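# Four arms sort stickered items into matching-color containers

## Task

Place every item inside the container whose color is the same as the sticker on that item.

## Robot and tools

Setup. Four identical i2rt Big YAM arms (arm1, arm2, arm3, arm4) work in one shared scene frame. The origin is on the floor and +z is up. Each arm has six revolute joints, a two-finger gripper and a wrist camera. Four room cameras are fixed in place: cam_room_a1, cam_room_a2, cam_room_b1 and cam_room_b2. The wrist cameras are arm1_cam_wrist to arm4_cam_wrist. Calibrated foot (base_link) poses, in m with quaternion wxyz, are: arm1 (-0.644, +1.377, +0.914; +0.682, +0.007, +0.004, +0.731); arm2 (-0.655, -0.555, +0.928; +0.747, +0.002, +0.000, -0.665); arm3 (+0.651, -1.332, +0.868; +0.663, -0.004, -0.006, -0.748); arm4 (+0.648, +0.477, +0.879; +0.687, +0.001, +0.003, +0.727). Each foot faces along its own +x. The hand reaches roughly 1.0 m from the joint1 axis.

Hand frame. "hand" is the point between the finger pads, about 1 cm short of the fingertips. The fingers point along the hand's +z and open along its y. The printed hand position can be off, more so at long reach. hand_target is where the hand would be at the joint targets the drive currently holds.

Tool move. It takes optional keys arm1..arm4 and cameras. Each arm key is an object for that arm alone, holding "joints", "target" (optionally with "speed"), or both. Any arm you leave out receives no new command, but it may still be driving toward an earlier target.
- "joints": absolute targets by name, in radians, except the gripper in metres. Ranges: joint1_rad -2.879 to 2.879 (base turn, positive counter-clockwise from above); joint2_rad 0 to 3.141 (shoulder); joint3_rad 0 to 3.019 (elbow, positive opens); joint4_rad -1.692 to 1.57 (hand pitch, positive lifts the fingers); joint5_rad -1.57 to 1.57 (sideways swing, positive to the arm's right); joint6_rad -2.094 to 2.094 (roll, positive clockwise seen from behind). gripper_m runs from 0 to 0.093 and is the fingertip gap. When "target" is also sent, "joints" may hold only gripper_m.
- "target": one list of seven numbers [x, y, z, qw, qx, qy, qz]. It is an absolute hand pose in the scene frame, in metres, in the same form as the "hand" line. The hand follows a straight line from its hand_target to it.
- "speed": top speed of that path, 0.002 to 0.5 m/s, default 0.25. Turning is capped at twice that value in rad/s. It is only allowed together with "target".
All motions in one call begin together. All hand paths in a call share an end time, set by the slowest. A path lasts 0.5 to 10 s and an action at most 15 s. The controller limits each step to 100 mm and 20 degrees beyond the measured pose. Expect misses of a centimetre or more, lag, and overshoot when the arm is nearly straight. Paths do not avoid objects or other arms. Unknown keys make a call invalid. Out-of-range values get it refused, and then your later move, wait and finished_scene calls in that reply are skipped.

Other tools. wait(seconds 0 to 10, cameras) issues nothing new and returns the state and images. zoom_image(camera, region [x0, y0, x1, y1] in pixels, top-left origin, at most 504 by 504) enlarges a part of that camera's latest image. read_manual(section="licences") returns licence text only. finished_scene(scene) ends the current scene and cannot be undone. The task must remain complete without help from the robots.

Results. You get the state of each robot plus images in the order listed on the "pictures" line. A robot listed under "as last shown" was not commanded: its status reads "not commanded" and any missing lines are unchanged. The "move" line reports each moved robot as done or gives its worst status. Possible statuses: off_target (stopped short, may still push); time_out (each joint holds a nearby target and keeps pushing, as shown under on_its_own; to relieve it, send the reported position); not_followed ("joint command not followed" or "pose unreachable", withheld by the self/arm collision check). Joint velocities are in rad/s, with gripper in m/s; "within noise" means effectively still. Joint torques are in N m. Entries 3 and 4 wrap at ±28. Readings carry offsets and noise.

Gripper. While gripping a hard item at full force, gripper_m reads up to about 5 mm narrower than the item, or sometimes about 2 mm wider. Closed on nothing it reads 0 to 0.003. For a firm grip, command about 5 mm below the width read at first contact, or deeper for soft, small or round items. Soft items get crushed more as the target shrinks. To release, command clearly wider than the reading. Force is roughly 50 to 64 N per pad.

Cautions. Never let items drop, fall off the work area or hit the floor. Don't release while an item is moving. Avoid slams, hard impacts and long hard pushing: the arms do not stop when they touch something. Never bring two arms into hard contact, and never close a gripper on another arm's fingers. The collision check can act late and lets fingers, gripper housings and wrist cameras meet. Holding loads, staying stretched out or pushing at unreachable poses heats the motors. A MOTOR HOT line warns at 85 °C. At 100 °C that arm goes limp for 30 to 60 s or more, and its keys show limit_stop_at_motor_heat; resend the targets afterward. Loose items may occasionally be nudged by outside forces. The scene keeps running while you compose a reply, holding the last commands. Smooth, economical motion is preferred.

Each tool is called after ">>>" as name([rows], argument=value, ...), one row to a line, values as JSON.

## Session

>>> move(cameras=["arm1_cam_wrist","arm2_cam_wrist","arm3_cam_wrist","arm4_cam_wrist","cam_room_a1","cam_room_a2","cam_room_b1","cam_room_b2"])

Scene clock: 0.00 s.
Joint torques (N m): no reading
Motor temperatures (°C): arm1=[20 23 27 23 21 21 21] | arm2=[23 24 26 22 22 20 23] | arm3=[24 23 24 23 24 23 23] | arm4=[22 21 24 22 24 21 24]
Heat: arm1: hottest joint3_rad 27 °C; arm2: hottest joint3_rad 26 °C; arm3: hottest joint1_rad 24 °C; arm4: hottest joint3_rad 24 °C.
Joint velocities: within noise
arm1.joint_positions: joint1_rad=+0.263 joint2_rad=+0.541 joint3_rad=+1.448 joint4_rad=-1.274 joint5_rad=+0.156 joint6_rad=+0.460 gripper_m=+0.09396
arm1.joint_status: not commanded
arm1.hand: x=-0.6722 y=+1.5689 z=+1.5123 quat_wxyz=(-0.269, +0.505, -0.648, -0.503) (m; scene frame)
arm1.hand_target: x=-0.6707 y=+1.5650 z=+1.5243 quat_wxyz=(-0.273, +0.499, -0.642, -0.514) (m; scene frame)
arm1.hand_status: not commanded
arm2.joint_positions: joint1_rad=+0.198 joint2_rad=+0.259 joint3_rad=+1.632 joint4_rad=-1.245 joint5_rad=-0.167 joint6_rad=+0.724 gripper_m=+0.09396
arm2.joint_status: not commanded
arm2.hand: x=-0.6328 y=-0.5393 z=+1.6268 quat_wxyz=(-0.736, -0.518, -0.413, +0.142) (m; scene frame)
arm2.hand_target: x=-0.6348 y=-0.5332 z=+1.6300 quat_wxyz=(-0.741, -0.512, -0.410, +0.144) (m; scene frame)
arm2.hand_status: not commanded
arm3.joint_positions: joint1_rad=-0.202 joint2_rad=+0.522 joint3_rad=+1.369 joint4_rad=-1.376 joint5_rad=-0.141 joint6_rad=+0.009 gripper_m=+0.09396
arm3.joint_status: not commanded
arm3.hand: x=+0.6122 y=-1.5130 z=+1.4112 quat_wxyz=(-0.346, -0.682, -0.528, +0.369) (m; scene frame)
arm3.hand_target: x=+0.6130 y=-1.5103 z=+1.4212 quat_wxyz=(-0.352, -0.676, -0.525, +0.378) (m; scene frame)
arm3.hand_status: not commanded
arm4.joint_positions: joint1_rad=+0.128 joint2_rad=+0.492 joint3_rad=+1.422 joint4_rad=-1.388 joint5_rad=-0.180 joint6_rad=-0.624 gripper_m=+0.09396
arm4.joint_status: not commanded
arm4.hand: x=+0.5903 y=+0.6373 z=+1.4468 quat_wxyz=(-0.401, +0.802, -0.272, -0.348) (m; scene frame)
arm4.hand_target: x=+0.5910 y=+0.6334 z=+1.4564 quat_wxyz=(-0.410, +0.797, -0.269, -0.353) (m; scene frame)
arm4.hand_status: not commanded
pictures: arm1_cam_wrist, arm2_cam_wrist, arm3_cam_wrist, arm4_cam_wrist, cam_room_a1, cam_room_a2, cam_room_b1, cam_room_b2
Images, in order (width x height): arm1_cam_wrist 672x504, arm2_cam_wrist 672x504, arm3_cam_wrist 672x504, arm4_cam_wrist 672x504, cam_room_a1 672x504, cam_room_a2 672x504, cam_room_b1 672x504, cam_room_b2 672x504.

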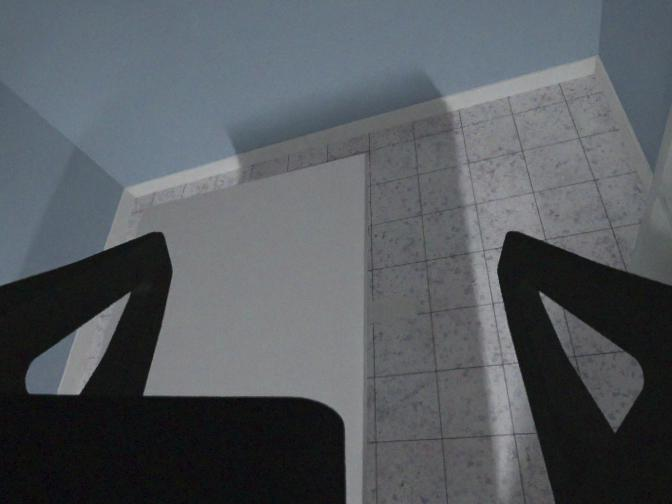

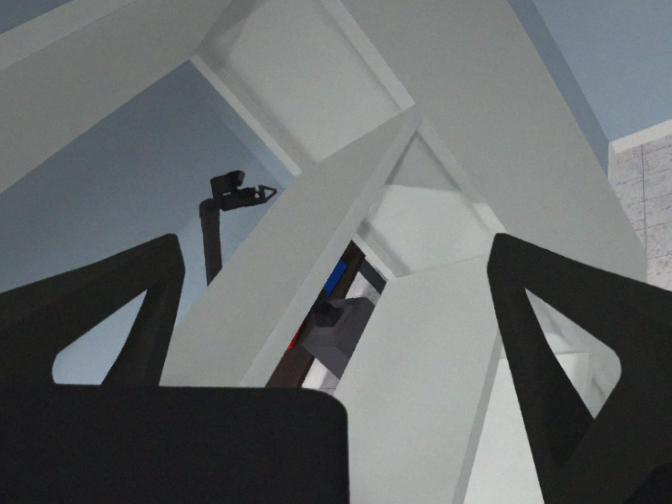

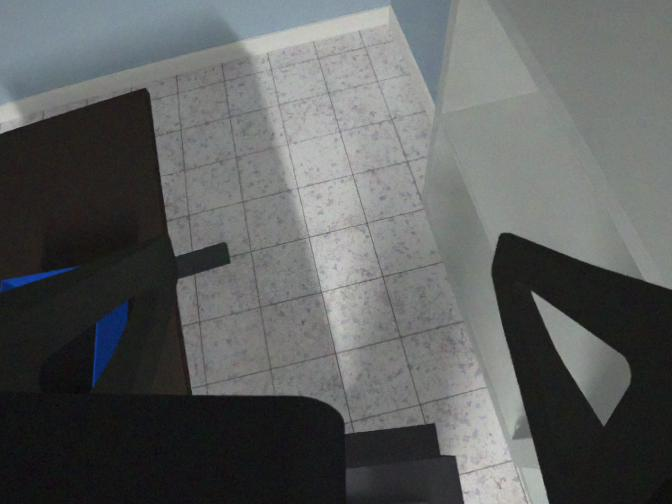

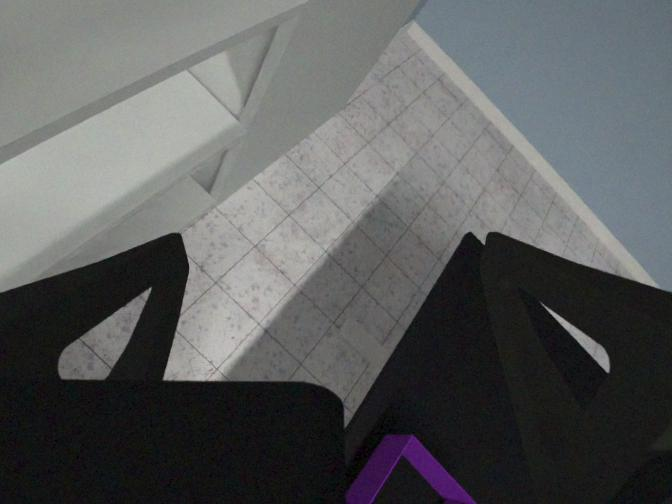

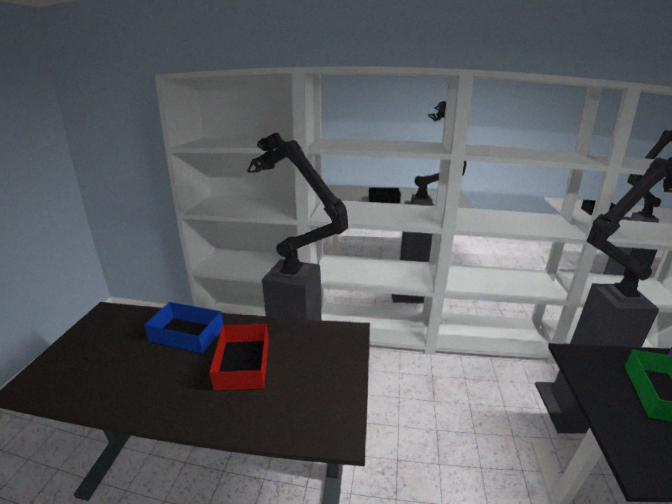

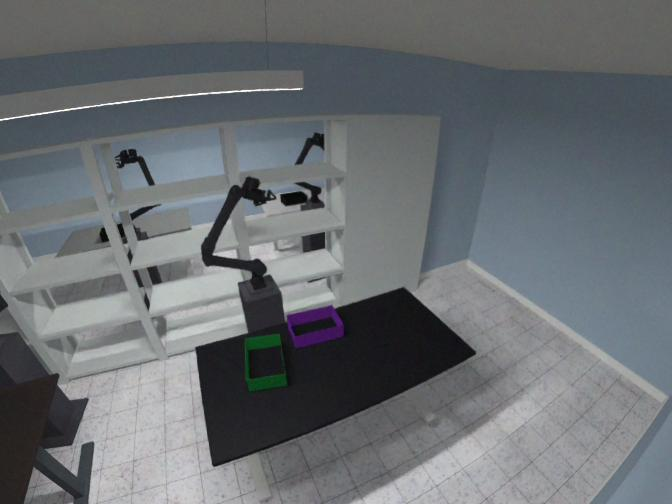

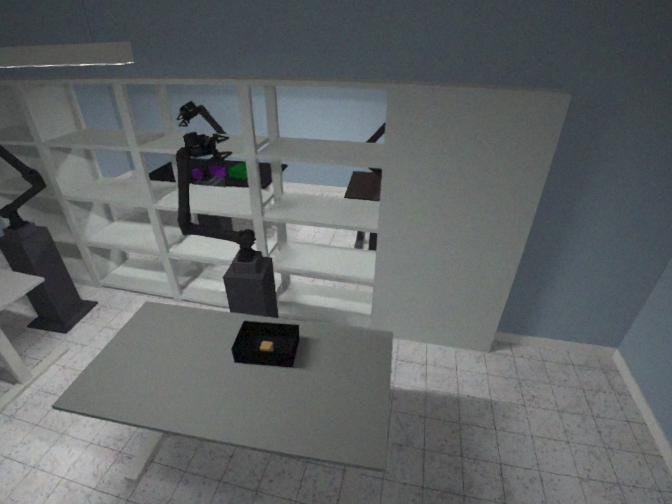

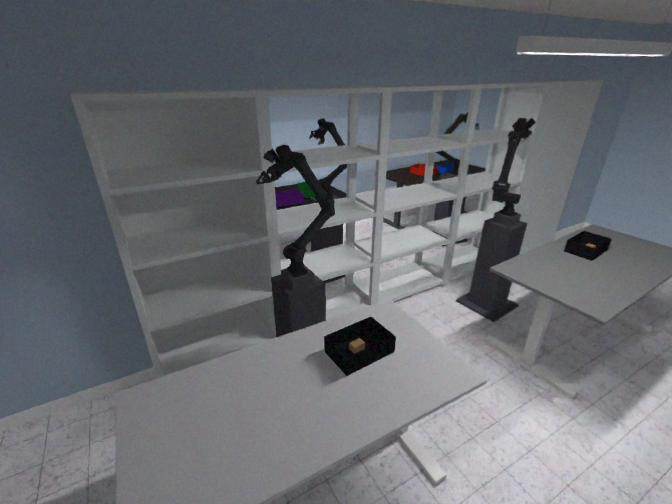

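>>> move(arm1={"joints":{"joint1_rad":1.4,"joint2_rad":1.12,"joint3_rad":1.24,"joint4_rad":-0.7,"joint5_rad":0,"joint6_rad":0}}, arm2={"joints":{"joint1_rad":-1.7,"joint2_rad":1.12,"joint3_rad":1.24,"joint4_rad":-0.7,"joint5_rad":0,"joint6_rad":0}}, arm3={"joints":{"joint1_rad":1.596,"joint2_rad":1.11,"joint3_rad":1.21,"joint4_rad":-0.9,"joint5_rad":0,"joint6_rad":0}}, arm4={"joints":{"joint1_rad":-1.504,"joint2_rad":1.11,"joint3_rad":1.21,"joint4_rad":-0.9,"joint5_rad":0,"joint6_rad":0}}, cameras=["arm1_cam_wrist","arm2_cam_wrist","arm3_cam_wrist","arm4_cam_wrist"])

Scene clock: 7.77 s.
Joint torques (N m): arm1=[-1.55 -6.71 14.61 2.29 0.08 -0.05] | arm2=[1.03 -11.28 13.56 3.02 -0.06 -0.08] | arm3=[1.49 -10.23 10.47 1.78 0.12 -0.11] | arm4=[1.38 -10.58 10.74 1.58 0.04 0.14]
Motor temperatures (°C): arm1=[20 23 27 23 21 21 21] | arm2=[23 24 27 22 22 20 23] | arm3=[24 23 25 23 24 23 23] | arm4=[22 22 25 22 24 21 24]
Heat: arm1: hottest joint3_rad 27 °C; arm2: hottest joint3_rad 27 °C; arm3: hottest joint3_rad 25 °C; arm4: hottest joint3_rad 25 °C.
move: arm1 done; arm2 done; arm3 done; arm4 done
Joint velocities: within noise
arm1.joint_positions: joint1_rad=+1.398 joint2_rad=+1.130 joint3_rad=+1.213 joint4_rad=-0.719 joint5_rad=-0.002 joint6_rad=+0.007 gripper_m=+0.09398
arm1.joint_status: all done
arm1.hand: x=-1.1351 y=+1.4282 z=+1.3098 quat_wxyz=(-0.022, +0.888, -0.049, -0.457) (m; scene frame)
arm1.hand_target: x=-1.1375 y=+1.4279 z=+1.3338 quat_wxyz=(-0.025, +0.875, -0.045, -0.482) (m; scene frame)
arm1.hand_status: not commanded
arm2.joint_positions: joint1_rad=-1.704 joint2_rad=+1.134 joint3_rad=+1.223 joint4_rad=-0.716 joint5_rad=+0.001 joint6_rad=+0.015 gripper_m=+0.09400
arm2.joint_status: all done
arm2.hand: x=-1.1585 y=-0.5480 z=+1.3190 quat_wxyz=(+0.002, -0.891, +0.013, +0.454) (m; scene frame)
arm2.hand_target: x=-1.1588 y=-0.5500 z=+1.3391 quat_wxyz=(+0.004, -0.880, +0.005, +0.475) (m; scene frame)
arm2.hand_status: not commanded
arm3.joint_positions: joint1_rad=+1.592 joint2_rad=+1.122 joint3_rad=+1.204 joint4_rad=-0.909 joint5_rad=-0.002 joint6_rad=+0.006 gripper_m=+0.09398
arm3.joint_status: all done
arm3.hand: x=+1.1141 y=-1.3733 z=+1.2197 quat_wxyz=(-0.363, -0.046, -0.930, +0.022) (m; scene frame)
arm3.hand_target: x=+1.1141 y=-1.3716 z=+1.2302 quat_wxyz=(-0.376, -0.042, -0.925, +0.024) (m; scene frame)
arm3.hand_status: not commanded
arm4.joint_positions: joint1_rad=-1.508 joint2_rad=+1.125 joint3_rad=+1.190 joint4_rad=-0.913 joint5_rad=+0.001 joint6_rad=-0.012 gripper_m=+0.09398
arm4.joint_status: all done
arm4.hand: x=+1.1099 y=+0.5333 z=+1.2185 quat_wxyz=(-0.351, +0.062, -0.934, -0.017) (m; scene frame)
arm4.hand_target: x=+1.1118 y=+0.5353 z=+1.2383 quat_wxyz=(-0.373, +0.058, -0.926, -0.022) (m; scene frame)
arm4.hand_status: not commanded
pictures: arm1_cam_wrist, arm2_cam_wrist, arm3_cam_wrist, arm4_cam_wrist
Images, in order (width x height): arm1_cam_wrist 672x504, arm2_cam_wrist 672x504, arm3_cam_wrist 672x504, arm4_cam_wrist 672x504.

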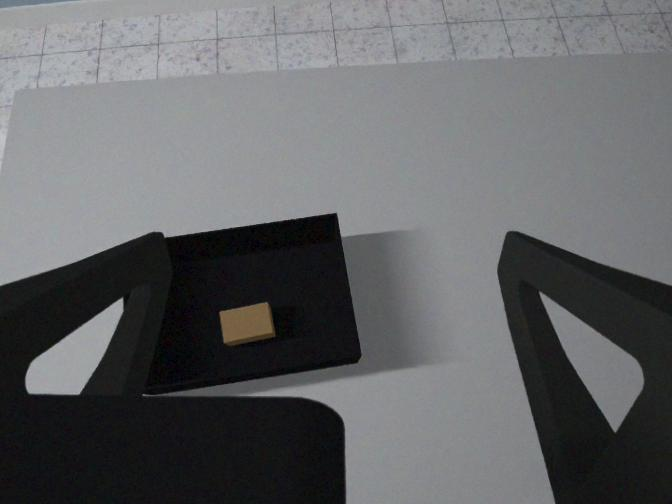

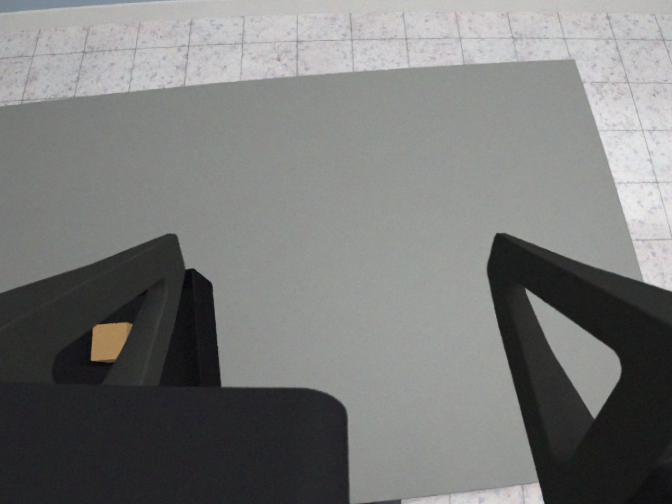

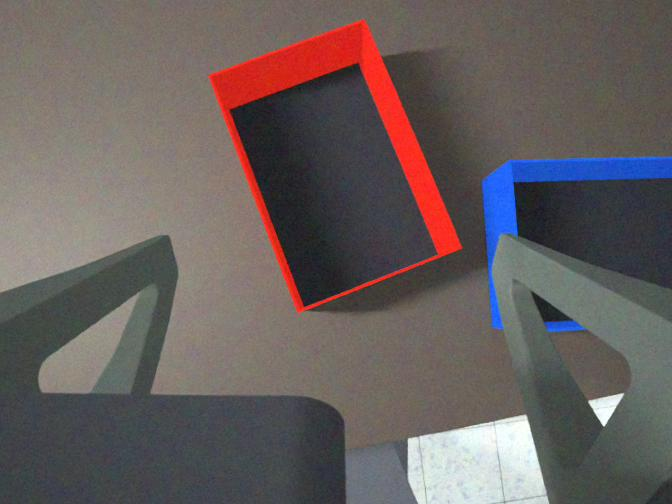

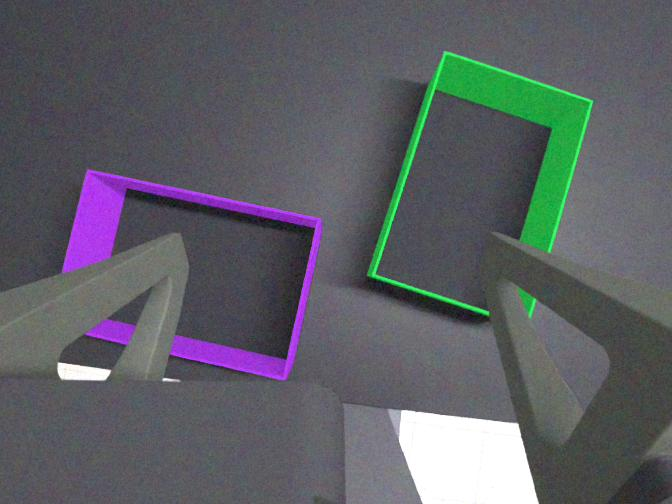

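>>> move(arm1={"target":[-1.25,1.327,0.95,0,-0.9994,-0.0349,0],"speed":0.35}, arm2={"target":[-1.243,-0.835,0.95,0,-1,0,0],"speed":0.35}, cameras=["arm1_cam_wrist","arm2_cam_wrist"])

Scene clock: 20.63 s.
Joint torques (N m): arm1=[-0.85 -18.02 14 0.01 -0.05 0.05] | arm2=[0.44 -23.12 13.96 0.09 -0.1 0.21] | arm3=[1.49 -10.05 10.54 1.77 0.13 -0.11] | arm4=[1.2 -10.75 10.73 1.7 0.07 0.18]
Motor temperatures (°C): arm1=[20 24 29 23 21 21 21] | arm2=[23 24 29 22 22 20 23] | arm3=[24 23 26 23 24 23 23] | arm4=[22 22 30 22 24 21 24]
Heat: arm1: hottest joint3_rad 29 °C; arm2: hottest joint3_rad 29 °C; arm3: hottest joint3_rad 26 °C; arm4: hottest joint3_rad 30 °C.
move: arm1 off_target; arm2 off_target
Joint velocities: within noise
arm1.joint_positions: joint1_rad=+1.578 joint2_rad=+2.085 joint3_rad=+1.594 joint4_rad=-1.151 joint5_rad=-0.003 joint6_rad=+0.009 gripper_m=+0.09398
arm1.joint_status: not commanded
arm1.hand: x=-1.2283 y=+1.3328 z=+0.9246 quat_wxyz=(-0.002, +0.999, +0.034, +0.028) (m; scene frame)
arm1.hand_target: x=-1.2487 y=+1.3270 z=+0.9504 quat_wxyz=(+0.000, +0.999, +0.035, +0.000) (m; scene frame)
arm1.hand_status: off_target (0.034 m and 3.2 deg from the pose sent, 0.391 m and 55.4 deg at the start)
arm2.joint_positions: joint1_rad=-1.242 joint2_rad=+2.162 joint3_rad=+1.760 joint4_rad=-1.193 joint5_rad=+0.000 joint6_rad=+0.429 gripper_m=+0.09400
arm2.joint_status: not commanded
arm2.hand: x=-1.2278 y=-0.8287 z=+0.9380 quat_wxyz=(+0.007, -1.000, -0.008, -0.012) (m; scene frame)
arm2.hand_target: x=-1.2423 y=-0.8346 z=+0.9502 quat_wxyz=(+0.000, -1.000, +0.000, +0.000) (m; scene frame)
arm2.hand_status: off_target (0.020 m and 1.9 deg from the pose sent, 0.475 m and 54.0 deg at the start)
arm3, arm4: as last shown
pictures: arm1_cam_wrist, arm2_cam_wrist
Images, in order (width x height): arm1_cam_wrist 672x504, arm2_cam_wrist 672x504.

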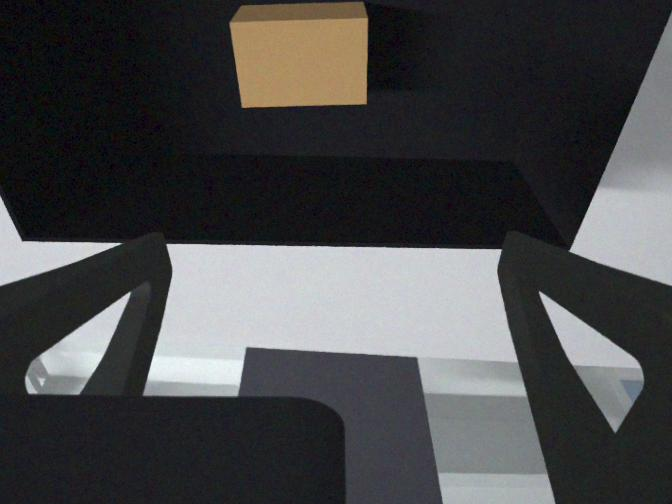

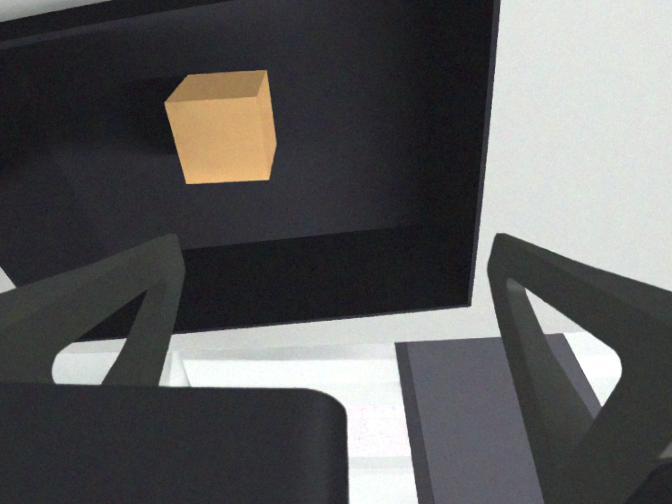

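>>> move(cameras=["cam_room_b1","cam_room_b2"])

>>> zoom_image(camera="cam_room_b2", region=[310, 300, 430, 390])

>>> zoom_image(camera="cam_room_b1", region=[220, 310, 310, 377])

Scene clock: 25.10 s.
Joint torques (N m): arm1=[-1.49 -17.79 13.93 -0.02 -0.05 0.07] | arm2=[0.67 -23 13.97 0.08 -0.1 0.21] | arm3=[1.49 -9.99 10.48 1.81 0.12 -0.11] | arm4=[1.08 -10.64 10.92 1.57 0.1 0.16]
Motor temperatures (°C): arm1=[20 24 30 23 21 21 21] | arm2=[23 25 29 22 22 20 23] | arm3=[24 23 26 23 24 23 23] | arm4=[22 22 31 22 24 21 24]
Heat: arm1: hottest joint3_rad 30 °C; arm2: hottest joint3_rad 29 °C; arm3: hottest joint3_rad 26 °C; arm4: hottest joint3_rad 31 °C.
Joint velocities: within noise
arm1.joint_positions: joint1_rad=+1.578 joint2_rad=+2.085 joint3_rad=+1.594 joint4_rad=-1.151 joint5_rad=-0.003 joint6_rad=+0.009 gripper_m=+0.09398
arm1.joint_status: not commanded
arm1.hand: x=-1.2283 y=+1.3328 z=+0.9246 quat_wxyz=(-0.002, +0.999, +0.034, +0.028) (m; scene frame)
arm1.hand_target: x=-1.2487 y=+1.3270 z=+0.9504 quat_wxyz=(+0.000, +0.999, +0.035, +0.000) (m; scene frame)
arm1.hand_status: off_target (0.034 m and 3.2 deg from the pose sent, 0.391 m and 55.4 deg at the start)
arm2.joint_positions: joint1_rad=-1.242 joint2_rad=+2.162 joint3_rad=+1.760 joint4_rad=-1.193 joint5_rad=+0.000 joint6_rad=+0.430 gripper_m=+0.09400
arm2.joint_status: not commanded
arm2.hand: x=-1.2278 y=-0.8287 z=+0.9380 quat_wxyz=(+0.007, -1.000, -0.008, -0.012) (m; scene frame)
arm2.hand_target: x=-1.2423 y=-0.8346 z=+0.9502 quat_wxyz=(+0.000, -1.000, +0.000, +0.000) (m; scene frame)
arm2.hand_status: off_target (0.020 m and 1.9 deg from the pose sent, 0.475 m and 54.0 deg at the start)
arm3.joint_positions: joint1_rad=+1.592 joint2_rad=+1.122 joint3_rad=+1.204 joint4_rad=-0.909 joint5_rad=-0.002 joint6_rad=+0.006 gripper_m=+0.09398
arm3.joint_status: not commanded
arm3.hand: x=+1.1141 y=-1.3733 z=+1.2197 quat_wxyz=(-0.363, -0.046, -0.930, +0.022) (m; scene frame)
arm3.hand_target: x=+1.1141 y=-1.3716 z=+1.2302 quat_wxyz=(-0.376, -0.042, -0.925, +0.024) (m; scene frame)
arm3.hand_status: not commanded
arm4.joint_positions: joint1_rad=-1.508 joint2_rad=+1.125 joint3_rad=+1.190 joint4_rad=-0.913 joint5_rad=+0.001 joint6_rad=-0.012 gripper_m=+0.09398
arm4.joint_status: not commanded
arm4.hand: x=+1.1099 y=+0.5333 z=+1.2185 quat_wxyz=(-0.351, +0.062, -0.934, -0.017) (m; scene frame)
arm4.hand_target: x=+1.1118 y=+0.5353 z=+1.2383 quat_wxyz=(-0.373, +0.058, -0.926, -0.022) (m; scene frame)
arm4.hand_status: not commanded
pictures: cam_room_b1, cam_room_b2
Images, in order (width x height): cam_room_b1 672x504, cam_room_b2 672x504.

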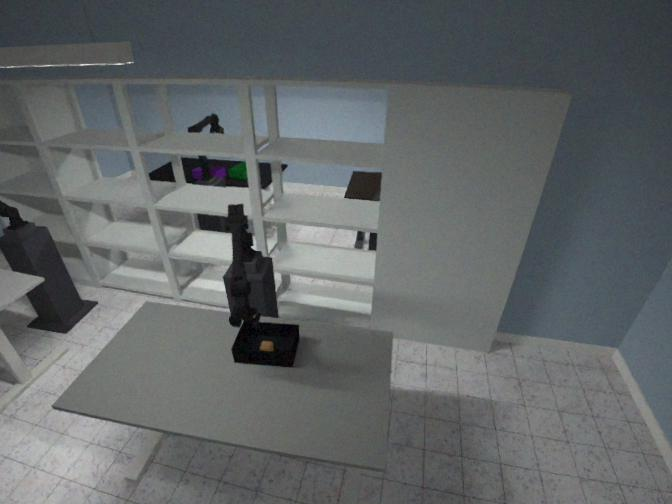

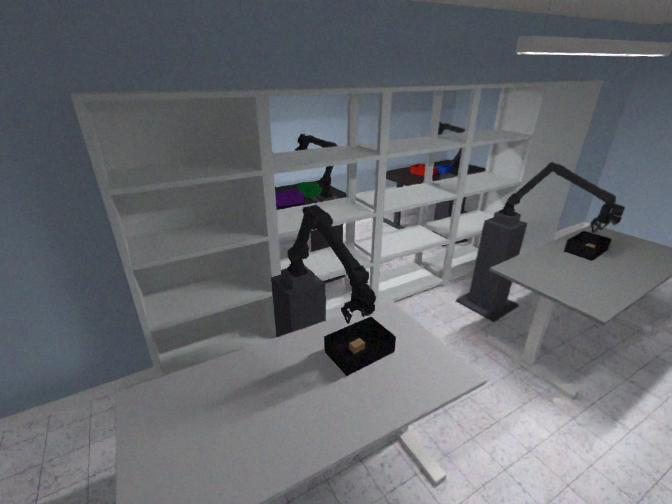

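Scaled by 4.200.

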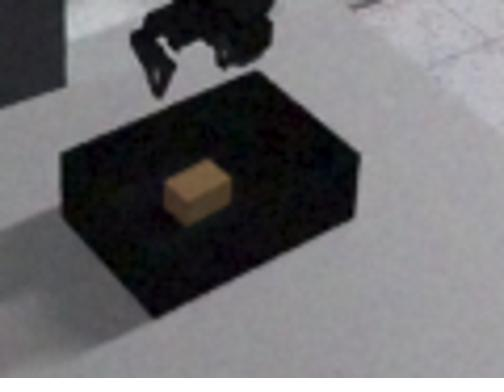

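Scaled by 5.600.

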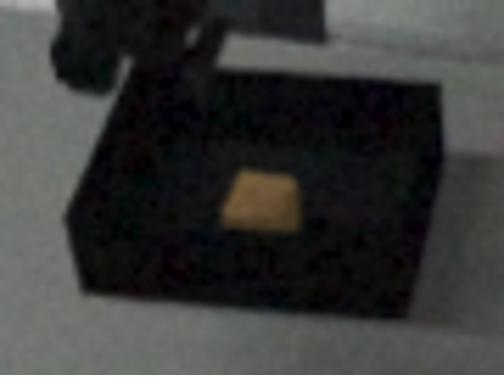

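>>> move(arm1={"target":[-1.247,1.310,0.80,0,-0.99905,-0.0436,0],"speed":0.2}, arm2={"target":[-1.2055,-0.899,0.84,0,-0.9995,-0.0314,0],"speed":0.2}, cameras=["arm1_cam_wrist","arm2_cam_wrist"])

Scene clock: 47.23 s.
Joint torques (N m): arm1=[-1.2 -18.26 8.38 0.68 -0.09 0.11] | arm2=[0.56 -22.71 8.84 1.24 -0.05 0.21] | arm3=[1.44 -10.17 10.45 1.77 0.12 -0.11] | arm4=[1.2 -10.58 10.92 1.59 0.08 0.18]
Motor temperatures (°C): arm1=[20 25 32 23 21 21 21] | arm2=[23 26 31 22 22 20 23] | arm3=[24 23 27 23 24 23 23] | arm4=[22 22 35 22 24 21 24]
Heat: arm1: hottest joint3_rad 32 °C; arm2: hottest joint3_rad 31 °C; arm3: hottest joint3_rad 27 °C; arm4: hottest joint3_rad 35 °C.
move: arm1 done; arm2 off_target
Joint velocities: within noise
arm1.joint_positions: joint1_rad=+1.605 joint2_rad=+2.285 joint3_rad=+1.562 joint4_rad=-0.882 joint5_rad=-0.003 joint6_rad=+0.016 gripper_m=+0.09398
arm1.joint_status: not commanded
arm1.hand: x=-1.2415 y=+1.3161 z=+0.7968 quat_wxyz=(-0.001, +0.999, +0.043, +0.010) (m; scene frame)
arm1.hand_target: x=-1.2470 y=+1.3101 z=+0.8002 quat_wxyz=(+0.000, +0.999, +0.044, +0.000) (m; scene frame)
arm1.hand_status: done (0.009 m and 1.1 deg from the pose sent, 0.128 m and 3.4 deg at the start)
arm2.joint_positions: joint1_rad=-1.127 joint2_rad=+2.282 joint3_rad=+1.741 joint4_rad=-1.012 joint5_rad=+0.000 joint6_rad=+0.481 gripper_m=+0.09400
arm2.joint_status: not commanded
arm2.hand: x=-1.2075 y=-0.9016 z=+0.8565 quat_wxyz=(-0.003, -0.999, -0.040, +0.007) (m; scene frame)
arm2.hand_target: x=-1.2052 y=-0.8988 z=+0.8402 quat_wxyz=(+0.000, -1.000, -0.031, +0.000) (m; scene frame)
arm2.hand_status: off_target (0.017 m and 1.3 deg from the pose sent, 0.123 m and 3.1 deg at the start)
arm3, arm4: as last shown
pictures: arm1_cam_wrist, arm2_cam_wrist
Images, in order (width x height): arm1_cam_wrist 672x504, arm2_cam_wrist 672x504.

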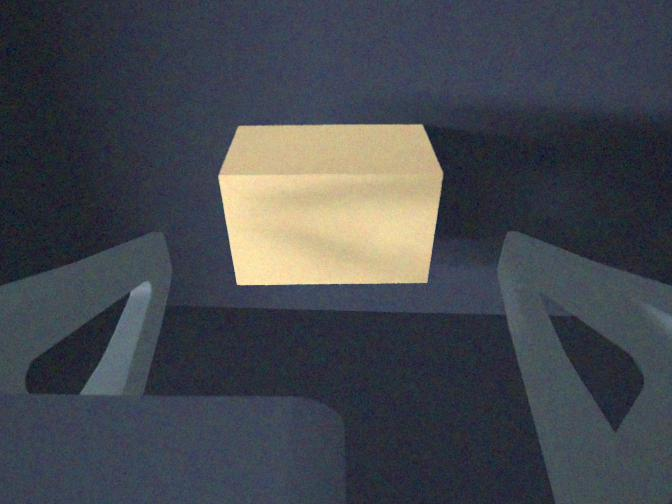

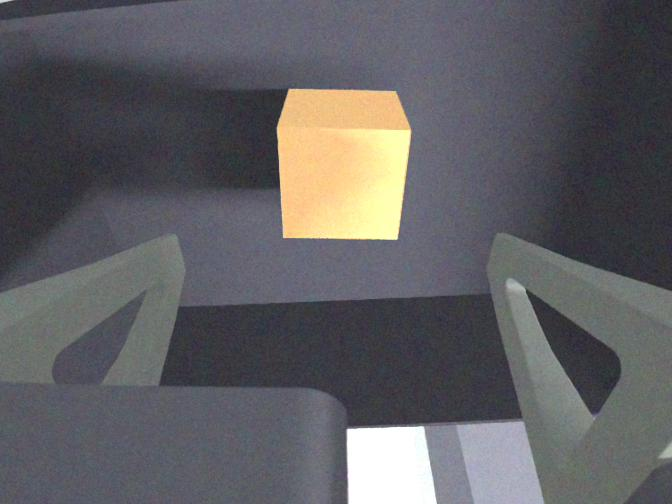

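>>> move(arm1={"target":[-1.237,1.311,0.755,0,-0.99905,-0.0436,0],"speed":0.12}, arm2={"target":[-1.193,-0.899,0.767,0,-0.9995,-0.0314,0],"speed":0.2}, cameras=["arm1_cam_wrist","arm2_cam_wrist"])

Scene clock: 57.63 s.
Joint torques (N m): arm1=[-1.32 -17.26 7.54 0.77 -0.06 0.11] | arm2=[1.38 -22.77 8.17 1.2 -0.06 0.21] | arm3=[1.44 -10.17 10.48 1.74 0.11 -0.11] | arm4=[1.26 -10.52 10.82 1.55 0.08 0.15]
Motor temperatures (°C): arm1=[20 25 31 23 21 21 21] | arm2=[23 26 32 22 22 20 23] | arm3=[24 23 27 23 24 23 23] | arm4=[22 23 36 22 24 21 24]
Heat: arm1: hottest joint3_rad 31 °C; arm2: hottest joint3_rad 32 °C; arm3: hottest joint3_rad 27 °C; arm4: hottest joint3_rad 36 °C.
move: arm1 done; arm2 off_target
Joint velocities: within noise
arm1.joint_positions: joint1_rad=+1.605 joint2_rad=+2.336 joint3_rad=+1.530 joint4_rad=-0.788 joint5_rad=-0.003 joint6_rad=+0.017 gripper_m=+0.09398
arm1.joint_status: not commanded
arm1.hand: x=-1.2350 y=+1.3170 z=+0.7582 quat_wxyz=(-0.001, +0.999, +0.043, +0.004) (m; scene frame)
arm1.hand_target: x=-1.2370 y=+1.3111 z=+0.7551 quat_wxyz=(+0.000, +0.999, +0.044, +0.000) (m; scene frame)
arm1.hand_status: done (0.007 m and 0.5 deg from the pose sent, 0.042 m and 1.1 deg at the start)
arm2.joint_positions: joint1_rad=-1.127 joint2_rad=+2.382 joint3_rad=+1.697 joint4_rad=-0.873 joint5_rad=+0.000 joint6_rad=+0.492 gripper_m=+0.09400
arm2.joint_status: not commanded
arm2.hand: x=-1.1986 y=-0.8958 z=+0.7802 quat_wxyz=(-0.001, -0.999, -0.035, +0.004) (m; scene frame)
arm2.hand_target: x=-1.1927 y=-0.8987 z=+0.7671 quat_wxyz=(+0.000, -1.000, -0.031, +0.000) (m; scene frame)
arm2.hand_status: off_target (0.015 m and 0.6 deg from the pose sent, 0.091 m and 1.3 deg at the start)
arm3, arm4: as last shown
pictures: arm1_cam_wrist, arm2_cam_wrist
Images, in order (width x height): arm1_cam_wrist 672x504, arm2_cam_wrist 672x504.

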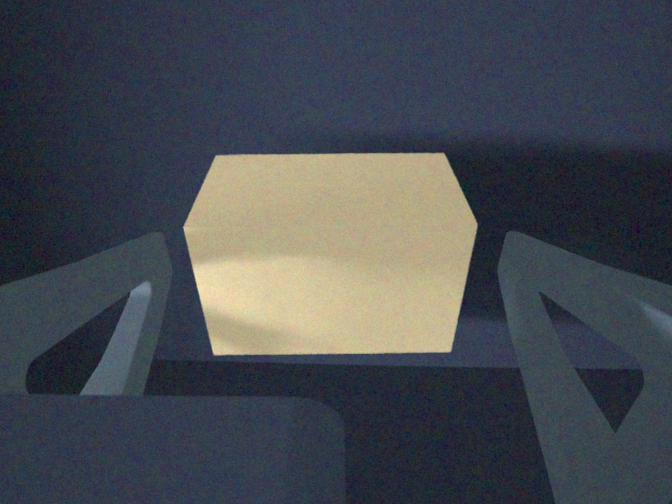

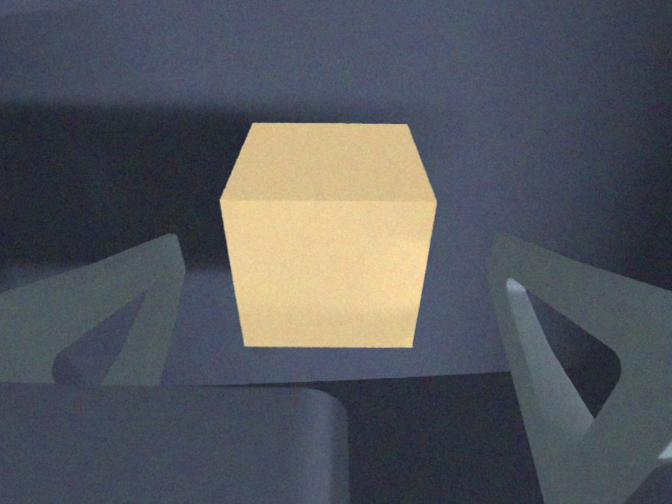

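>>> move(arm1={"target":[-1.235,1.310,0.744,0,-0.99905,-0.0436,0],"speed":0.1}, arm2={"target":[-1.190,-0.899,0.757,0,-0.9995,-0.0314,0],"speed":0.1}, cameras=[])

>>> move(arm1={"joints":{"gripper_m":0.048}}, arm2={"joints":{"gripper_m":0.035}}, cameras=[])

>>> move(arm1={"target":[-1.235,1.310,1.06,0,-0.99905,-0.0436,0],"speed":0.3}, arm2={"target":[-1.190,-0.899,1.06,0,-0.9995,-0.0314,0],"speed":0.3}, cameras=["arm1_cam_wrist","arm2_cam_wrist"])

Scene clock: 64.73 s.
Joint torques (N m): arm1=[-0.5 -16.85 7.3 0.98 -0.06 0.06] | arm2=[1.61 -21.95 7.45 1.29 -0.05 0.21] | arm3=[1.49 -10.17 10.48 1.74 0.12 -0.11] | arm4=[1.26 -10.93 10.82 1.48 0.08 0.15]
Motor temperatures (°C): arm1=[20 26 32 23 21 21 21] | arm2=[23 27 31 22 22 20 23] | arm3=[24 24 27 23 24 23 23] | arm4=[22 23 37 22 24 21 24]
Heat: arm1: hottest joint3_rad 32 °C; arm2: hottest joint3_rad 31 °C; arm3: hottest joint3_rad 27 °C; arm4: hottest joint3_rad 37 °C.
move: arm1 off_target; arm2 off_target
Joint velocities: within noise
arm1.joint_positions: joint1_rad=+1.605 joint2_rad=+2.342 joint3_rad=+1.530 joint4_rad=-0.767 joint5_rad=-0.003 joint6_rad=+0.019 gripper_m=+0.09398
arm1.joint_status: not commanded
arm1.hand: x=-1.2384 y=+1.3166 z=+0.7547 quat_wxyz=(+0.000, +0.999, +0.042, -0.004) (m; scene frame)
arm1.hand_target: x=-1.2349 y=+1.3102 z=+0.7442 quat_wxyz=(+0.000, +0.999, +0.043, +0.000) (m; scene frame)
arm1.hand_status: off_target (0.013 m and 0.5 deg from the pose sent, 0.016 m and 0.5 deg at the start)
arm2.joint_positions: joint1_rad=-1.126 joint2_rad=+2.382 joint3_rad=+1.697 joint4_rad=-0.854 joint5_rad=+0.000 joint6_rad=+0.494 gripper_m=+0.09400
arm2.joint_status: not commanded
arm2.hand: x=-1.2024 y=-0.8988 z=+0.7803 quat_wxyz=(-0.006, -0.999, -0.034, +0.013) (m; scene frame)
arm2.hand_target: x=-1.1895 y=-0.8984 z=+0.7576 quat_wxyz=(+0.000, -1.000, -0.031, +0.000) (m; scene frame)
arm2.hand_status: off_target (0.026 m and 1.7 deg from the pose sent, 0.025 m and 0.7 deg at the start)
arm3, arm4: as last shown
pictures: none
No camera images: "cameras" was empty.

Scene clock: 65.37 s.
Joint torques (N m): arm1=[-0.73 -16.62 7.1 0.8 -0.03 0.11] | arm2=[1.55 -21.89 7.43 1.26 -0.05 0.21] | arm3=[1.44 -10.11 10.5 1.78 0.11 -0.11] | arm4=[0.79 -10.46 10.92 1.54 0.1 0.16]
Motor temperatures (°C): arm1=[20 26 32 23 21 21 21] | arm2=[23 27 31 22 22 20 23] | arm3=[24 24 27 23 24 23 23] | arm4=[22 23 37 22 24 21 24]
Heat: arm1: hottest joint3_rad 32 °C; arm2: hottest joint3_rad 31 °C; arm3: hottest joint3_rad 27 °C; arm4: hottest joint3_rad 37 °C.
move: arm1 off_target; arm2 off_target
Joint velocities: within noise
arm1.joint_positions: joint1_rad=+1.605 joint2_rad=+2.342 joint3_rad=+1.530 joint4_rad=-0.766 joint5_rad=-0.004 joint6_rad=+0.019 gripper_m=+0.06868
arm1.joint_status: gripper_m off_target (ended at +0.06872, target +0.04800)
arm1.hand: x=-1.2385 y=+1.3165 z=+0.7547 quat_wxyz=(+0.000, +0.999, +0.042, -0.004) (m; scene frame)
arm1.hand_target: x=-1.2349 y=+1.3102 z=+0.7442 quat_wxyz=(+0.000, +0.999, +0.043, +0.000) (m; scene frame)
arm1.hand_status: not commanded
arm2.joint_positions: joint1_rad=-1.126 joint2_rad=+2.382 joint3_rad=+1.697 joint4_rad=-0.853 joint5_rad=+0.000 joint6_rad=+0.495 gripper_m=+0.05255
arm2.joint_status: gripper_m off_target (ended at +0.05257, target +0.03500)
arm2.hand: x=-1.2024 y=-0.8991 z=+0.7803 quat_wxyz=(-0.006, -0.999, -0.034, +0.013) (m; scene frame)
arm2.hand_target: x=-1.1895 y=-0.8985 z=+0.7576 quat_wxyz=(+0.000, -1.000, -0.032, +0.000) (m; scene frame)
arm2.hand_status: not commanded
arm3, arm4: as last shown
pictures: none
No camera images: "cameras" was empty.

Scene clock: 67.20 s.
Joint torques (N m): arm1=[-0.79 -16.73 14.37 -0.13 -0.04 0.07] | arm2=[1.55 -23.24 14.34 0.09 -0.07 0.21] | arm3=[1.44 -10.05 10.51 1.81 0.12 -0.11] | arm4=[0.91 -10.05 10.76 1.46 0.1 0.13]
Motor temperatures (°C): arm1=[20 26 32 23 21 21 21] | arm2=[23 27 31 22 22 20 23] | arm3=[24 24 28 23 24 23 23] | arm4=[22 23 37 22 24 21 24]
Heat: arm1: hottest joint3_rad 32 °C; arm2: hottest joint3_rad 31 °C; arm3: hottest joint3_rad 28 °C; arm4: hottest joint3_rad 37 °C.
move: arm1 off_target; arm2 off_target
Joint velocities: within noise
arm1.joint_positions: joint1_rad=+1.605 joint2_rad=+1.956 joint3_rad=+1.709 joint4_rad=-1.380 joint5_rad=-0.004 joint6_rad=+0.019 gripper_m=+0.06868
arm1.joint_status: not commanded
arm1.hand: x=-1.2222 y=+1.3170 z=+1.0398 quat_wxyz=(-0.001, +0.999, +0.042, +0.021) (m; scene frame)
arm1.hand_target: x=-1.2341 y=+1.3102 z=+1.0601 quat_wxyz=(+0.000, +0.999, +0.044, +0.000) (m; scene frame)
arm1.hand_status: off_target (0.025 m and 2.4 deg from the pose sent, 0.305 m and 0.5 deg at the start)
arm2.joint_positions: joint1_rad=-1.126 joint2_rad=+2.046 joint3_rad=+1.853 joint4_rad=-1.407 joint5_rad=+0.000 joint6_rad=+0.495 gripper_m=+0.05255
arm2.joint_status: not commanded
arm2.hand: x=-1.1829 y=-0.8873 z=+1.0436 quat_wxyz=(+0.009, -0.999, -0.034, -0.013) (m; scene frame)
arm2.hand_target: x=-1.1893 y=-0.8987 z=+1.0601 quat_wxyz=(+0.000, -1.000, -0.032, +0.000) (m; scene frame)
arm2.hand_status: off_target (0.021 m and 1.9 deg from the pose sent, 0.280 m and 1.7 deg at the start)
arm3, arm4: as last shown
pictures: arm1_cam_wrist, arm2_cam_wrist
Images, in order (width x height): arm1_cam_wrist 672x504, arm2_cam_wrist 672x504.

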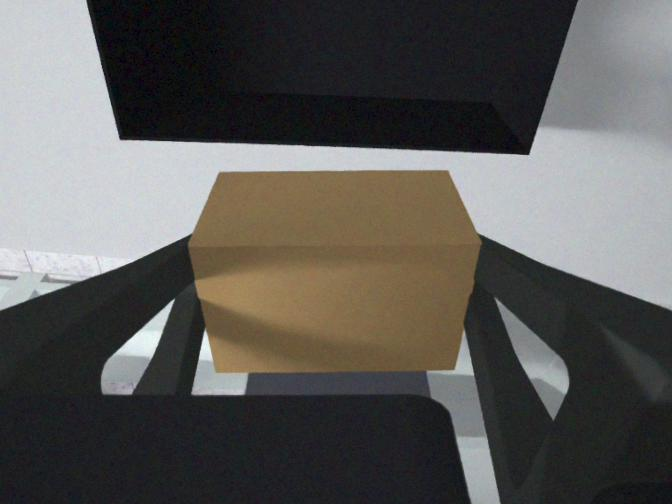

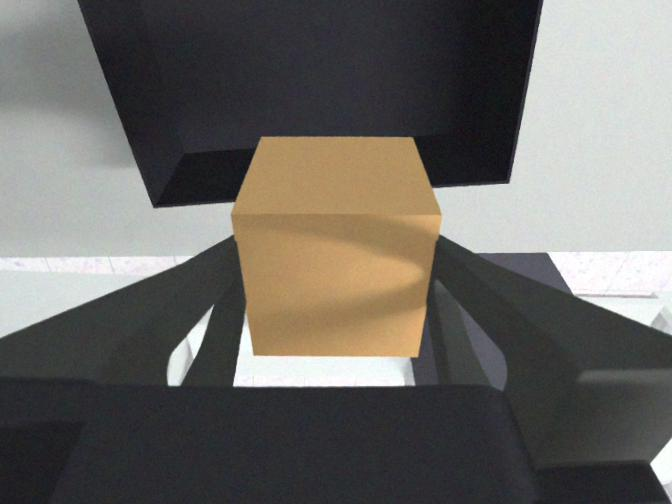

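>>> move(arm1={"joints":{"joint2_rad":0.53,"joint3_rad":1.3,"joint4_rad":-1.1,"joint5_rad":0,"joint6_rad":0}}, arm2={"joints":{"joint2_rad":0.53,"joint3_rad":1.3,"joint4_rad":-1.1,"joint5_rad":0,"joint6_rad":0}}, arm3={"joints":{"joint2_rad":0.53,"joint3_rad":1.3,"joint4_rad":-1.1}}, arm4={"joints":{"joint2_rad":0.53,"joint3_rad":1.3,"joint4_rad":-1.1}}, cameras=["cam_room_b1","cam_room_b2"])

>>> zoom_image(camera="cam_room_b2", region=[260, 180, 420, 300])

>>> zoom_image(camera="cam_room_b1", region=[180, 160, 340, 280])

>>> move(arm1={"joints":{"joint1_rad":-2.423}}, arm2={"joints":{"joint1_rad":1.107}}, arm3={"joints":{"joint1_rad":-2.13}}, arm4={"joints":{"joint1_rad":0.9}}, cameras=["arm3_cam_wrist","arm4_cam_wrist","cam_room_a1","cam_room_a2"])

Scene clock: 79.03 s.
Joint torques (N m): arm1=[-0.91 4.54 9.43 2.35 0.1 -0.04] | arm2=[1.49 1.44 8.83 3.04 -0.03 -0.09] | arm3=[1.61 2.49 9.29 1.48 0.11 -0.11] | arm4=[1.26 3.14 8.13 0.98 0.08 0.16]
Motor temperatures (°C): arm1=[20 26 34 23 21 21 22] | arm2=[23 27 34 22 22 20 23] | arm3=[24 24 28 23 24 23 23] | arm4=[22 23 38 22 24 21 24]
Heat: arm1: hottest joint3_rad 34 °C; arm2: hottest joint3_rad 34 °C; arm3: hottest joint3_rad 28 °C; arm4: hottest joint3_rad 38 °C.
move: arm1 done; arm2 done; arm3 done; arm4 done
Joint velocities: within noise
arm1.joint_positions: joint1_rad=+1.605 joint2_rad=+0.529 joint3_rad=+1.295 joint4_rad=-1.109 joint5_rad=-0.002 joint6_rad=+0.008 gripper_m=+0.06868
arm1.joint_status: all done
arm1.hand: x=-0.8698 y=+1.3517 z=+1.4799 quat_wxyz=(+0.031, +0.812, +0.040, -0.581) (m; scene frame)
arm1.hand_target: x=-0.8698 y=+1.3499 z=+1.4842 quat_wxyz=(+0.031, +0.808, +0.046, -0.587) (m; scene frame)
arm1.hand_status: not commanded
arm2.joint_positions: joint1_rad=-1.126 joint2_rad=+0.531 joint3_rad=+1.308 joint4_rad=-1.112 joint5_rad=+0.000 joint6_rad=+0.014 gripper_m=+0.05255
arm2.joint_status: all done
arm2.hand: x=-0.8549 y=-0.6817 z=+1.4948 quat_wxyz=(-0.163, -0.786, -0.221, +0.554) (m; scene frame)
arm2.hand_target: x=-0.8553 y=-0.6845 z=+1.4939 quat_wxyz=(-0.163, -0.782, -0.230, +0.557) (m; scene frame)
arm2.hand_status: not commanded
arm3.joint_positions: joint1_rad=+1.592 joint2_rad=+0.530 joint3_rad=+1.286 joint4_rad=-1.092 joint5_rad=-0.002 joint6_rad=+0.006 gripper_m=+0.09398
arm3.joint_status: all done
arm3.hand: x=+0.8889 y=-1.3479 z=+1.4292 quat_wxyz=(-0.579, -0.039, -0.814, +0.032) (m; scene frame)
arm3.hand_target: x=+0.8856 y=-1.3469 z=+1.4346 quat_wxyz=(-0.581, -0.035, -0.812, +0.033) (m; scene frame)
arm3.hand_status: not commanded
arm4.joint_positions: joint1_rad=-1.508 joint2_rad=+0.526 joint3_rad=+1.292 joint4_rad=-1.087 joint5_rad=+0.001 joint6_rad=-0.012 gripper_m=+0.09398
arm4.joint_status: all done
arm4.hand: x=+0.8860 y=+0.5070 z=+1.4444 quat_wxyz=(-0.582, +0.054, -0.811, -0.030) (m; scene frame)
arm4.hand_target: x=+0.8852 y=+0.5079 z=+1.4447 quat_wxyz=(-0.578, +0.051, -0.813, -0.034) (m; scene frame)
arm4.hand_status: not commanded
pictures: cam_room_b1, cam_room_b2
Images, in order (width x height): cam_room_b1 672x504, cam_room_b2 672x504.

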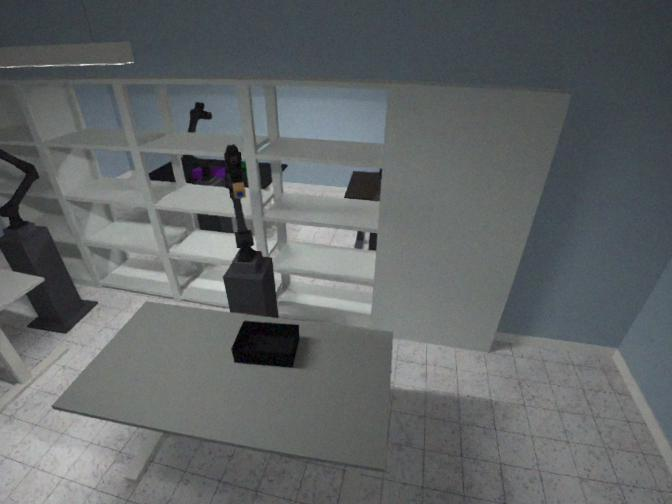

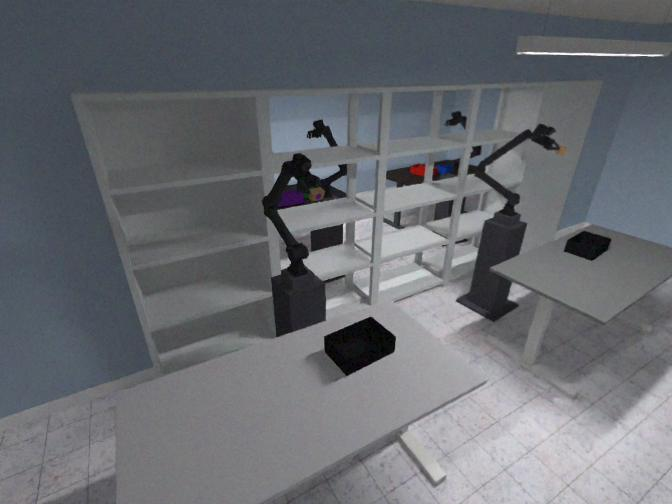

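Scaled by 3.150.

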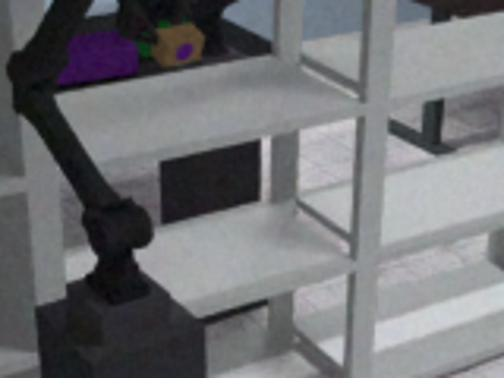

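Scaled by 3.150.

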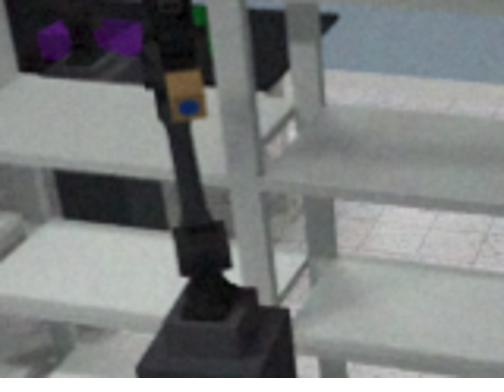

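Scene clock: 81.70 s.
Joint torques (N m): arm1=[-2.2 4.07 9.81 2.22 -0.05 -0.04] | arm2=[1.2 1.55 8.75 3.07 0.02 -0.07] | arm3=[0.32 2.14 9.37 1.46 0 -0.1] | arm4=[1.14 3.14 8.1 0.92 0.11 0.19]
Motor temperatures (°C): arm1=[20 26 33 23 21 21 22] | arm2=[23 27 33 22 22 20 23] | arm3=[24 24 28 23 24 23 23] | arm4=[22 23 37 22 24 21 24]
Heat: arm1: hottest joint3_rad 33 °C; arm2: hottest joint3_rad 33 °C; arm3: hottest joint3_rad 28 °C; arm4: hottest joint3_rad 37 °C.
move: arm1 done; arm2 done; arm3 done; arm4 done
Joint velocities: within noise
arm1.joint_positions: joint1_rad=-2.416 joint2_rad=+0.529 joint3_rad=+1.295 joint4_rad=-1.109 joint5_rad=+0.002 joint6_rad=+0.007 gripper_m=+0.06875
arm1.joint_status: all done
arm1.hand: x=-0.4670 y=+1.2098 z=+1.4732 quat_wxyz=(-0.527, -0.311, -0.760, +0.218) (m; scene frame)
arm1.hand_target: x=-0.4677 y=+1.2087 z=+1.4775 quat_wxyz=(-0.531, -0.310, -0.757, +0.223) (m; scene frame)
arm1.hand_status: not commanded
arm2.joint_positions: joint1_rad=+1.102 joint2_rad=+0.531 joint3_rad=+1.308 joint4_rad=-1.112 joint5_rad=-0.001 joint6_rad=+0.014 gripper_m=+0.05256
arm2.joint_status: all done
arm2.hand: x=-0.4361 y=-0.6382 z=+1.4957 quat_wxyz=(-0.571, -0.149, -0.801, +0.096) (m; scene frame)
arm2.hand_target: x=-0.4339 y=-0.6379 z=+1.4949 quat_wxyz=(-0.573, -0.141, -0.801, +0.099) (m; scene frame)
arm2.hand_status: not commanded
arm3.joint_positions: joint1_rad=-2.119 joint2_rad=+0.530 joint3_rad=+1.286 joint4_rad=-1.092 joint5_rad=+0.001 joint6_rad=+0.005 gripper_m=+0.09402
arm3.joint_status: all done
arm3.hand: x=+0.4625 y=-1.1748 z=+1.4264 quat_wxyz=(+0.183, -0.771, +0.274, +0.545) (m; scene frame)
arm3.hand_target: x=+0.4668 y=-1.1748 z=+1.4317 quat_wxyz=(+0.189, -0.769, +0.275, +0.546) (m; scene frame)
arm3.hand_status: not commanded
arm4.joint_positions: joint1_rad=+0.896 joint2_rad=+0.526 joint3_rad=+1.292 joint4_rad=-1.087 joint5_rad=-0.001 joint6_rad=-0.012 gripper_m=+0.09402
arm4.joint_status: all done
arm4.hand: x=+0.4576 y=+0.6169 z=+1.4460 quat_wxyz=(-0.179, +0.773, -0.243, -0.558) (m; scene frame)
arm4.hand_target: x=+0.4577 y=+0.6159 z=+1.4464 quat_wxyz=(-0.174, +0.774, -0.247, -0.556) (m; scene frame)
arm4.hand_status: not commanded
pictures: arm3_cam_wrist, arm4_cam_wrist, cam_room_a1, cam_room_a2
Images, in order (width x height): arm3_cam_wrist 672x504, arm4_cam_wrist 672x504, cam_room_a1 672x504, cam_room_a2 672x504.

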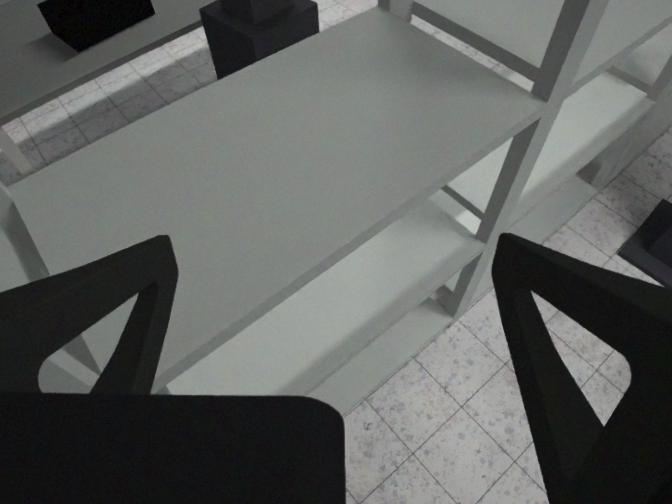

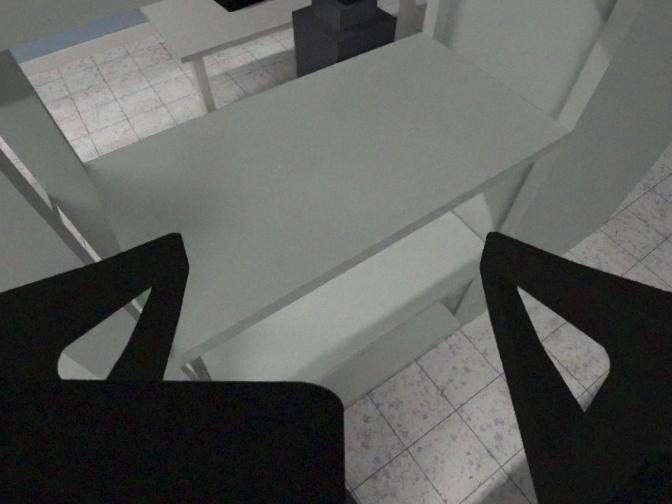

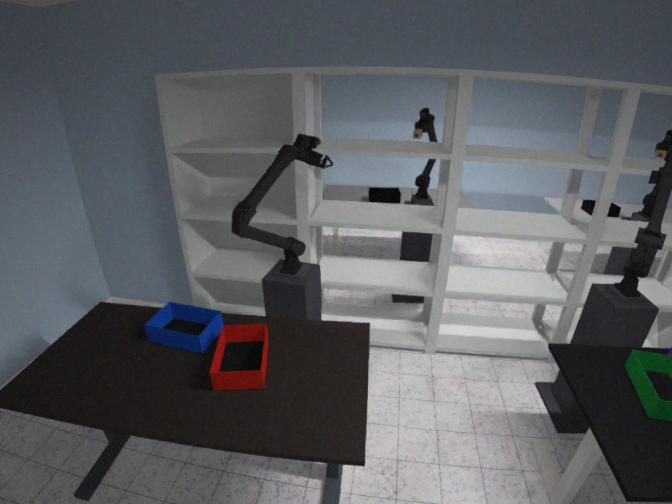

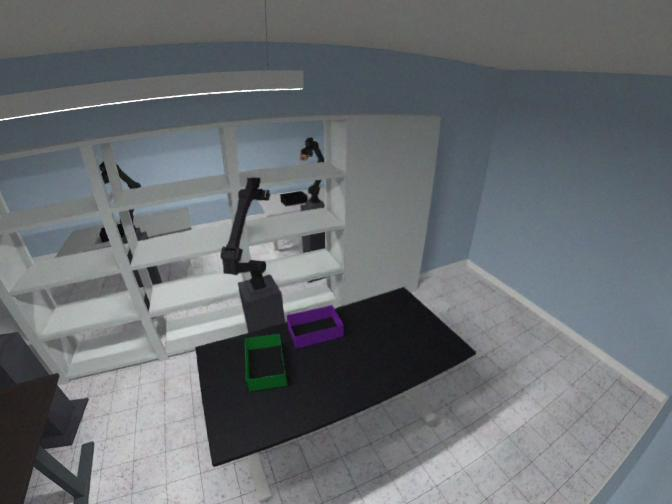

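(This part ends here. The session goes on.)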